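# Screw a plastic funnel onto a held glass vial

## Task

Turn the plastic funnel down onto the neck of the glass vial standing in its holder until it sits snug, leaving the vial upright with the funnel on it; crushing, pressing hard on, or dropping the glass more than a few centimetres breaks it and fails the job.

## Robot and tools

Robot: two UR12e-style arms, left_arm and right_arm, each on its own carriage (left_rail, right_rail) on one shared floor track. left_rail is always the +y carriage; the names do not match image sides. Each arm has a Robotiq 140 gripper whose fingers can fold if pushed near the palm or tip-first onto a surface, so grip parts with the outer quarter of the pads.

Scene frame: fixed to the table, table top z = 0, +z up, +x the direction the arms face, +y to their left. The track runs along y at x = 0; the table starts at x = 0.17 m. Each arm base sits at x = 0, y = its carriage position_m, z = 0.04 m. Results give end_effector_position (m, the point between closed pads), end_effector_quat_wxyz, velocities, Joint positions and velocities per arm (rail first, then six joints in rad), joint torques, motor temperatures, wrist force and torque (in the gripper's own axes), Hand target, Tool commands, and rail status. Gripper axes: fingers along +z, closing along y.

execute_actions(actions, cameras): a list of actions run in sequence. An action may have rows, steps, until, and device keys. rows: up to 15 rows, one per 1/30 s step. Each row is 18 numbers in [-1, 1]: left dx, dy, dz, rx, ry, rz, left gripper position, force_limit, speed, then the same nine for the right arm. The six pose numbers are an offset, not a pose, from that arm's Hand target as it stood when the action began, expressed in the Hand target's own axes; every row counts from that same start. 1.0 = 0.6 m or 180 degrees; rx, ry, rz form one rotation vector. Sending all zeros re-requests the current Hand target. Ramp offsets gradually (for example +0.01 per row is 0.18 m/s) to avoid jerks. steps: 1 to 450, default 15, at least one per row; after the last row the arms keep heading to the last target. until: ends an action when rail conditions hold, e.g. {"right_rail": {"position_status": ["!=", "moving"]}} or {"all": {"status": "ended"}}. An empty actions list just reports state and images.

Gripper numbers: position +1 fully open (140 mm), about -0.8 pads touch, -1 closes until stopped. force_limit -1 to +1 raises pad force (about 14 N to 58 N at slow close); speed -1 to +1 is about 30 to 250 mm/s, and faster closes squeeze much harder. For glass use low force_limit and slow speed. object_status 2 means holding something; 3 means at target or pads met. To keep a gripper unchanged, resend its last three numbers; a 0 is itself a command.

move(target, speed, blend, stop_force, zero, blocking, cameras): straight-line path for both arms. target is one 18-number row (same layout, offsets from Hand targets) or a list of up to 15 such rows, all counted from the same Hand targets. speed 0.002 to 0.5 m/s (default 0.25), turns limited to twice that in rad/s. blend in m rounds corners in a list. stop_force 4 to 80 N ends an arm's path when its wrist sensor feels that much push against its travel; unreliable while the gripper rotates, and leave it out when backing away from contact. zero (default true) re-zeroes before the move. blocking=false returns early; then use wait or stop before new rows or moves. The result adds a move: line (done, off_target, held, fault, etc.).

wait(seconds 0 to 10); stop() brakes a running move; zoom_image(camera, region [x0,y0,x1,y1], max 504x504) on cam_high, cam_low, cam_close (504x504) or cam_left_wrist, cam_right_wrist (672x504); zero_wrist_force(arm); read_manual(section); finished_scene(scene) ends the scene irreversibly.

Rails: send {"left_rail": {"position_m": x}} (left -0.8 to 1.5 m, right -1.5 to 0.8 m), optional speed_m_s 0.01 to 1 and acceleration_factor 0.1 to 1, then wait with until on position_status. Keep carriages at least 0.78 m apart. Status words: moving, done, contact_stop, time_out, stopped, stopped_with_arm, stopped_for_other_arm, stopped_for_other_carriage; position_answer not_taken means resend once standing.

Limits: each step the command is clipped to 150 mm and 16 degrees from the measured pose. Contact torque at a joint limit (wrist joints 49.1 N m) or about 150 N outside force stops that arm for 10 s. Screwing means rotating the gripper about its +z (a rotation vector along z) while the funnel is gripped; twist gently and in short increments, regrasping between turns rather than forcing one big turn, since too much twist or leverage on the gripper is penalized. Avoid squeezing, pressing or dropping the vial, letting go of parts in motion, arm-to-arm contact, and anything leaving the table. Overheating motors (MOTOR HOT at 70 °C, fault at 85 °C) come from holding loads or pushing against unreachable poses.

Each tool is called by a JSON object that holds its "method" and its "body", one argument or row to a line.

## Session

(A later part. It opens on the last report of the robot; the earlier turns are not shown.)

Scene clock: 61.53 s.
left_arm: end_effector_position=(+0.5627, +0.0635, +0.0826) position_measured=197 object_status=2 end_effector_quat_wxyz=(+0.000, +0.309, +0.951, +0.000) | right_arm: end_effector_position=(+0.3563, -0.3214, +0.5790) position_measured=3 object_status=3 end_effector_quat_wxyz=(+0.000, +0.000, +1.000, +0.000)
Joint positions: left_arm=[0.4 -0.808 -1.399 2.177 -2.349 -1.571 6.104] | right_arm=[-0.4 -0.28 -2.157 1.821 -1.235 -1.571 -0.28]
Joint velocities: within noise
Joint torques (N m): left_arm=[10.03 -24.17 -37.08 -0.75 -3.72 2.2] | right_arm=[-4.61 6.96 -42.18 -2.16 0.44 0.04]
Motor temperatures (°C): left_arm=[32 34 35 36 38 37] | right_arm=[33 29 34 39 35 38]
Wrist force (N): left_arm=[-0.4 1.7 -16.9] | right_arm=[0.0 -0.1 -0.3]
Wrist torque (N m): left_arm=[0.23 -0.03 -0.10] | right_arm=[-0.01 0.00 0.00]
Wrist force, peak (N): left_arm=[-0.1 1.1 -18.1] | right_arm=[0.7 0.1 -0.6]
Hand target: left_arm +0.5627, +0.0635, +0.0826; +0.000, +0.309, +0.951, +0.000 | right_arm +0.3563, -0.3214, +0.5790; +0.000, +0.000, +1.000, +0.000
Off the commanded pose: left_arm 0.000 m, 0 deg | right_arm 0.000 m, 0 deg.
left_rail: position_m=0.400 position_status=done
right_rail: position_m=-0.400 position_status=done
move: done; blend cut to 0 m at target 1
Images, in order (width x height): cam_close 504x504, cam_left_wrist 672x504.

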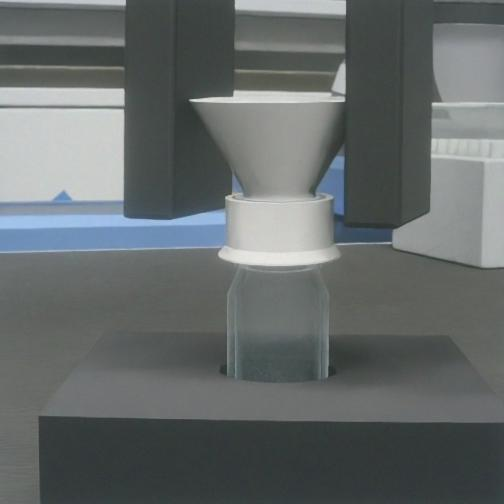

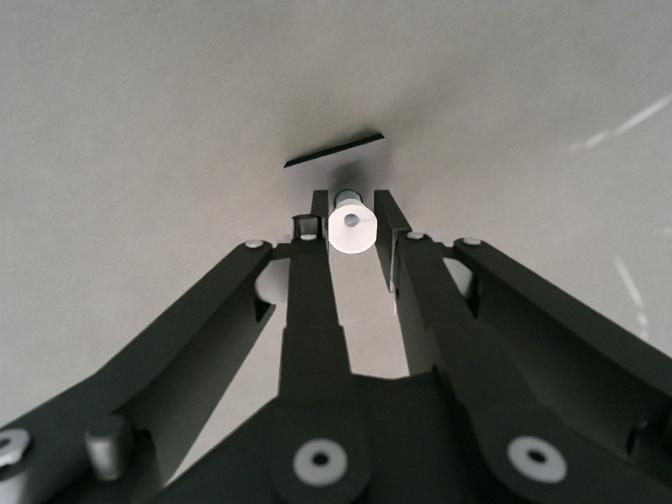

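{"method": "move", "body": {
  "target": [
    [0,0,0,0,0,0,0.1,-0.1,-0.6,0,0,0,0,0,0,1,1,1],
    [0,0,-0.004,0,0,0,0.1,-0.1,-0.6,0,0,0,0,0,0,1,1,1]
  ],
  "cameras": ["cam_close"]
}}

{"method": "execute_actions", "body": {
  "actions": [
    {"rows":[[0,0,0,0,0,-0.5,0.1,-0.1,-0.6,0,0,0,0,0,0,1,1,1]],"steps":32},
    {"rows":[[0,0,0,0,0,-0.5,0.1,-0.1,-0.6,0,0,0,0,0,0,1,1,1]],"steps":32},
    {"rows":[[0,0,0,0,0,-0.5,0.1,-0.1,-0.6,0,0,0,0,0,0,1,1,1]],"steps":32}
  ],
  "cameras": ["cam_left_wrist","cam_close"]
}}

Scene clock: 64.20 s.
left_arm: end_effector_position=(+0.5627, +0.0635, +0.0850) position_measured=117 object_status=3 end_effector_quat_wxyz=(+0.000, +0.309, +0.951, +0.000) | right_arm: end_effector_position=(+0.3563, -0.3214, +0.5790) position_measured=3 object_status=3 end_effector_quat_wxyz=(+0.000, +0.000, +1.000, +0.000)
Joint positions: left_arm=[0.4 -0.808 -1.402 2.175 -2.344 -1.571 6.104] | right_arm=[-0.4 -0.28 -2.157 1.821 -1.235 -1.571 -0.281]
Joint velocities: within noise
Joint torques (N m): left_arm=[8.8 -72.87 -47.08 -2.6 -2.19 1.54] | right_arm=[-6.23 8.07 -41.77 -2.13 0.5 -0.19]
Motor temperatures (°C): left_arm=[32 34 35 36 38 37] | right_arm=[33 29 34 39 35 38]
Wrist force (N): left_arm=[-0.3 0.9 -0.2] | right_arm=[0.2 0.3 -0.3]
Wrist torque (N m): left_arm=[0.19 0.04 0.02] | right_arm=[0.07 -0.05 0.00]
Wrist force, peak (N): left_arm=[-0.2 1.5 -17.0] | right_arm=[0.8 -0.5 -0.4]
Hand target: left_arm +0.5627, +0.0635, +0.0850; +0.000, +0.309, +0.951, +0.000 | right_arm +0.3563, -0.3214, +0.5790; +0.000, +0.000, +1.000, +0.000
Off the commanded pose: left_arm 0.000 m, 0 deg | right_arm 0.000 m, 0 deg.
left_rail: position_m=0.400 position_status=done
right_rail: position_m=-0.400 position_status=done
move: done
Images, in order (width x height): cam_close 504x504.

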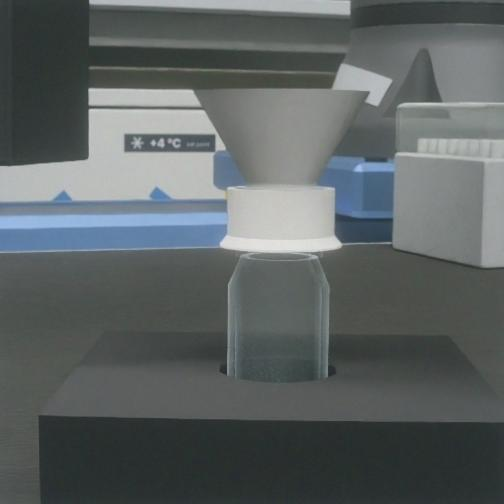

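Scene clock: 67.93 s.
left_arm: end_effector_position=(+0.5627, +0.0636, +0.0850) position_measured=117 object_status=3 end_effector_quat_wxyz=(+0.003, +0.894, +0.447, -0.004) | right_arm: end_effector_position=(+0.3563, -0.3214, +0.5790) position_measured=3 object_status=3 end_effector_quat_wxyz=(+0.000, +0.000, +1.000, +0.000)
Joint positions: left_arm=[0.4 -0.803 -1.402 2.176 -2.348 -1.58 1.412] | right_arm=[-0.4 -0.28 -2.157 1.821 -1.235 -1.571 -0.281]
Joint velocities: within noise
Joint torques (N m): left_arm=[-10.14 -72.11 -44.81 -3.16 2.52 -2.53] | right_arm=[-5.49 7.03 -42.52 -2.22 0.38 -0.18]
Motor temperatures (°C): left_arm=[32 34 35 36 38 37] | right_arm=[33 29 34 39 35 38]
Wrist force (N): left_arm=[0.1 0.8 -0.4] | right_arm=[-0.1 0.0 -0.2]
Wrist torque (N m): left_arm=[0.20 -0.03 0.02] | right_arm=[0.01 0.03 0.00]
Wrist force, peak (N): left_arm=[0.2 3.4 0.3] | right_arm=[0.7 -0.3 -0.7]
Hand target: left_arm +0.5627, +0.0635, +0.0850; +0.000, +0.891, +0.454, +0.000 | right_arm +0.3563, -0.3214, +0.5790; +0.000, +0.000, +1.000, +0.000
Off the commanded pose: left_arm 0.000 m, 1 deg | right_arm 0.000 m, 0 deg.
left_rail: position_m=0.400 position_status=done
right_rail: position_m=-0.400 position_status=done
Images, in order (width x height): cam_close 504x504, cam_left_wrist 672x504.

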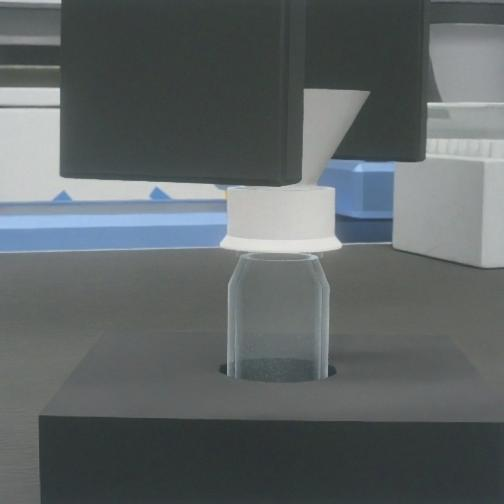

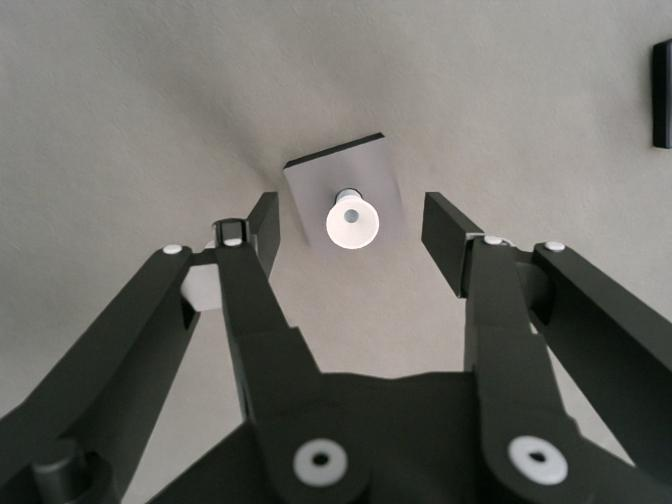

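{"method": "move", "body": {
  "target": [
    [0.002,0.001,0.001,0,0,0,-1,0,-0.8,0,0,0,0,0,0,1,1,1],
    [0.001,0.001,0.0058,0,0,0.75,-1,0,-0.8,0,0,0,0,0,0,1,1,1],
    [0.001,0.001,0.0070,0,0,-0.5,-1,0,-0.8,0,0,0,0,0,0,1,1,1]
  ],
  "speed": 0.5,
  "cameras": ["cam_close"]
}}

Scene clock: 75.57 s.
left_arm: end_effector_position=(+0.5635, +0.0637, +0.0808) position_measured=197 object_status=2 end_effector_quat_wxyz=(+0.000, +0.309, +0.951, +0.000) | right_arm: end_effector_position=(+0.3563, -0.3214, +0.5790) position_measured=3 object_status=3 end_effector_quat_wxyz=(+0.000, +0.000, +1.000, +0.000)
Joint positions: left_arm=[0.4 -0.807 -1.395 2.177 -2.353 -1.571 6.105] | right_arm=[-0.4 -0.28 -2.157 1.821 -1.235 -1.571 -0.281]
Joint velocities: within noise
Joint torques (N m): left_arm=[11.4 -23.09 -37.28 -0.74 -3.79 1.86] | right_arm=[-5.66 7.51 -42.4 -2.22 0.46 -0.12]
Motor temperatures (°C): left_arm=[32 34 35 36 38 37] | right_arm=[33 29 34 39 35 38]
Wrist force (N): left_arm=[-0.8 2.3 -16.7] | right_arm=[0.0 0.0 -0.2]
Wrist torque (N m): left_arm=[0.11 0.02 -0.12] | right_arm=[0.01 0.00 0.00]
Wrist force, peak (N): left_arm=[-0.6 -0.7 -21.7] | right_arm=[0.3 0.8 -0.8]
Hand target: left_arm +0.5635, +0.0637, +0.0808; +0.000, +0.309, +0.951, +0.000 | right_arm +0.3563, -0.3214, +0.5790; +0.000, +0.000, +1.000, +0.000
Off the commanded pose: left_arm 0.000 m, 0 deg | right_arm 0.000 m, 0 deg.
left_rail: position_m=0.400 position_status=done
right_rail: position_m=-0.400 position_status=done
move: done
Images, in order (width x height): cam_close 504x504.

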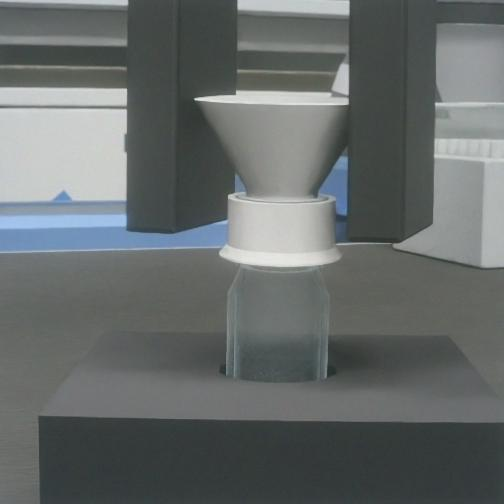

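{"method": "move", "body": {
  "target": [
    [0,0,0,0,0,0,-0.05,-0.1,-0.4,0,0,0,0,0,0,1,1,1],
    [0,0,-0.002,0,0,-0.5,-0.05,-0.1,-0.4,0,0,0,0,0,0,1,1,1],
    [0,0,-0.002,0,0,-0.5,-1,0.1,-0.8,0,0,0,0,0,0,1,1,1],
    [0.001,0.0,0.0058,0,0,-0.45,-1,0.1,-0.8,0,0,0,0,0,0,1,1,1],
    [0.001,0.0,0.0068,0,0,0.02,-1,0.1,-0.8,0,0,0,0,0,0,1,1,1]
  ],
  "speed": 0.5,
  "cameras": ["cam_close"]
}}

Scene clock: 82.90 s.
left_arm: end_effector_position=(+0.5630, +0.0640, +0.0767) position_measured=197 object_status=2 end_effector_quat_wxyz=(+0.000, +0.339, +0.941, +0.000) | right_arm: end_effector_position=(+0.3563, -0.3214, +0.5790) position_measured=3 object_status=3 end_effector_quat_wxyz=(+0.000, +0.000, +1.000, +0.000)
Joint positions: left_arm=[0.4 -0.807 -1.39 2.181 -2.361 -1.571 6.167] | right_arm=[-0.4 -0.28 -2.157 1.821 -1.235 -1.571 -0.28]
Joint velocities: within noise
Joint torques (N m): left_arm=[8.68 -21.29 -36.16 -0.73 -4.02 1.38] | right_arm=[-5.19 6.36 -42.58 -2.25 0.25 -0.13]
Motor temperatures (°C): left_arm=[32 34 35 36 38 37] | right_arm=[33 29 34 39 35 38]
Wrist force (N): left_arm=[0.3 1.3 -19.5] | right_arm=[0.4 0.5 -0.4]
Wrist torque (N m): left_arm=[0.10 0.04 -0.11] | right_arm=[0.12 -0.08 -0.01]
Wrist force, peak (N): left_arm=[0.0 0.8 -24.8] | right_arm=[1.2 -0.2 0.3]
Hand target: left_arm +0.5630, +0.0640, +0.0767; +0.000, +0.339, +0.941, +0.000 | right_arm +0.3563, -0.3214, +0.5790; +0.000, +0.000, +1.000, +0.000
Off the commanded pose: left_arm 0.000 m, 0 deg | right_arm 0.000 m, 0 deg.
left_rail: position_m=0.400 position_status=done
right_rail: position_m=-0.400 position_status=done
move: done
Images, in order (width x height): cam_close 504x504.

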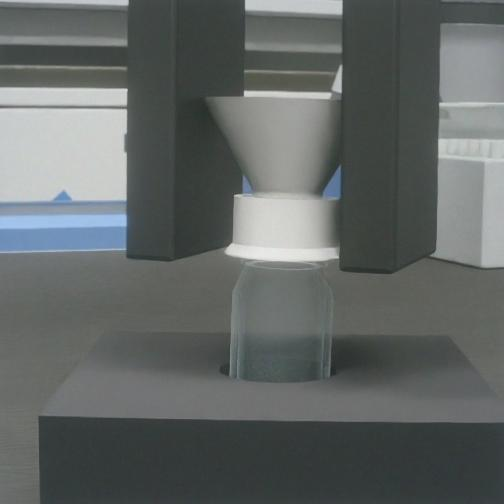

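Slipped with press but no further advance; same reading as scene 1. Release and check.

{"method": "move", "body": {
  "target": [
    [0,0,-0.0035,0,0,0,-1,0.1,-0.8,0,0,0,0,0,0,1,1,1],
    [0,0,-0.0035,0,0,0,0.1,-0.1,-0.7,0,0,0,0,0,0,1,1,1],
    [0,0,-0.11,0,0,0,0.1,-0.1,-0.7,0,0,0,0,0,0,1,1,1]
  ],
  "cameras": ["cam_close"]
}}

{"method": "zoom_image", "body": {
  "camera": "cam_close",
  "region": [200, 180, 360, 300]
}}

Scene clock: 87.00 s.
left_arm: end_effector_position=(+0.5630, +0.0640, +0.1427) position_measured=117 object_status=3 end_effector_quat_wxyz=(+0.000, +0.339, +0.941, +0.000) | right_arm: end_effector_position=(+0.3563, -0.3214, +0.5790) position_measured=3 object_status=3 end_effector_quat_wxyz=(+0.000, +0.000, +1.000, +0.000)
Joint positions: left_arm=[0.4 -0.807 -1.475 2.129 -2.224 -1.571 6.167] | right_arm=[-0.4 -0.28 -2.157 1.821 -1.235 -1.571 -0.28]
Joint velocities: within noise
Joint torques (N m): left_arm=[-7.83 -72.26 -48.97 -2.49 -0.59 -2.51] | right_arm=[-6.09 6.76 -42.87 -2.36 0.53 -0.17]
Motor temperatures (°C): left_arm=[32 34 35 36 38 37] | right_arm=[33 29 34 39 35 38]
Wrist force (N): left_arm=[0.4 0.7 0.1] | right_arm=[0.6 -0.1 -0.2]
Wrist torque (N m): left_arm=[0.17 -0.08 0.03] | right_arm=[-0.01 -0.14 0.01]
Wrist force, peak (N): left_arm=[0.6 2.1 -19.8] | right_arm=[0.1 -0.4 -0.9]
Hand target: left_arm +0.5630, +0.0640, +0.1427; +0.000, +0.339, +0.941, +0.000 | right_arm +0.3563, -0.3214, +0.5790; +0.000, +0.000, +1.000, +0.000
Off the commanded pose: left_arm 0.000 m, 0 deg | right_arm 0.000 m, 0 deg.
left_rail: position_m=0.400 position_status=done
right_rail: position_m=-0.400 position_status=done
move: done
Images, in order (width x height): cam_close 504x504.

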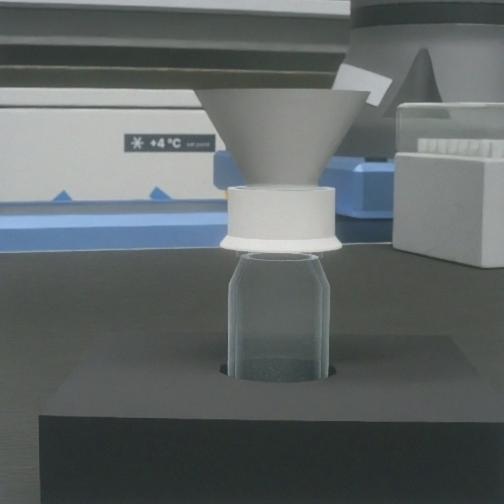

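Scaled by 3.150 from the camera's 504x504 image, which has a finer 720x720 frame.

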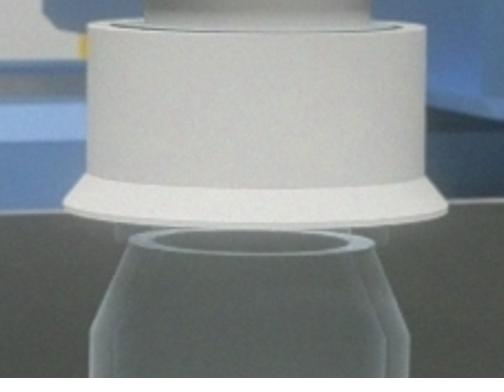

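{"method": "finished_scene", "body": {
  "scene": 2
}}

The scene is finished: the task was done.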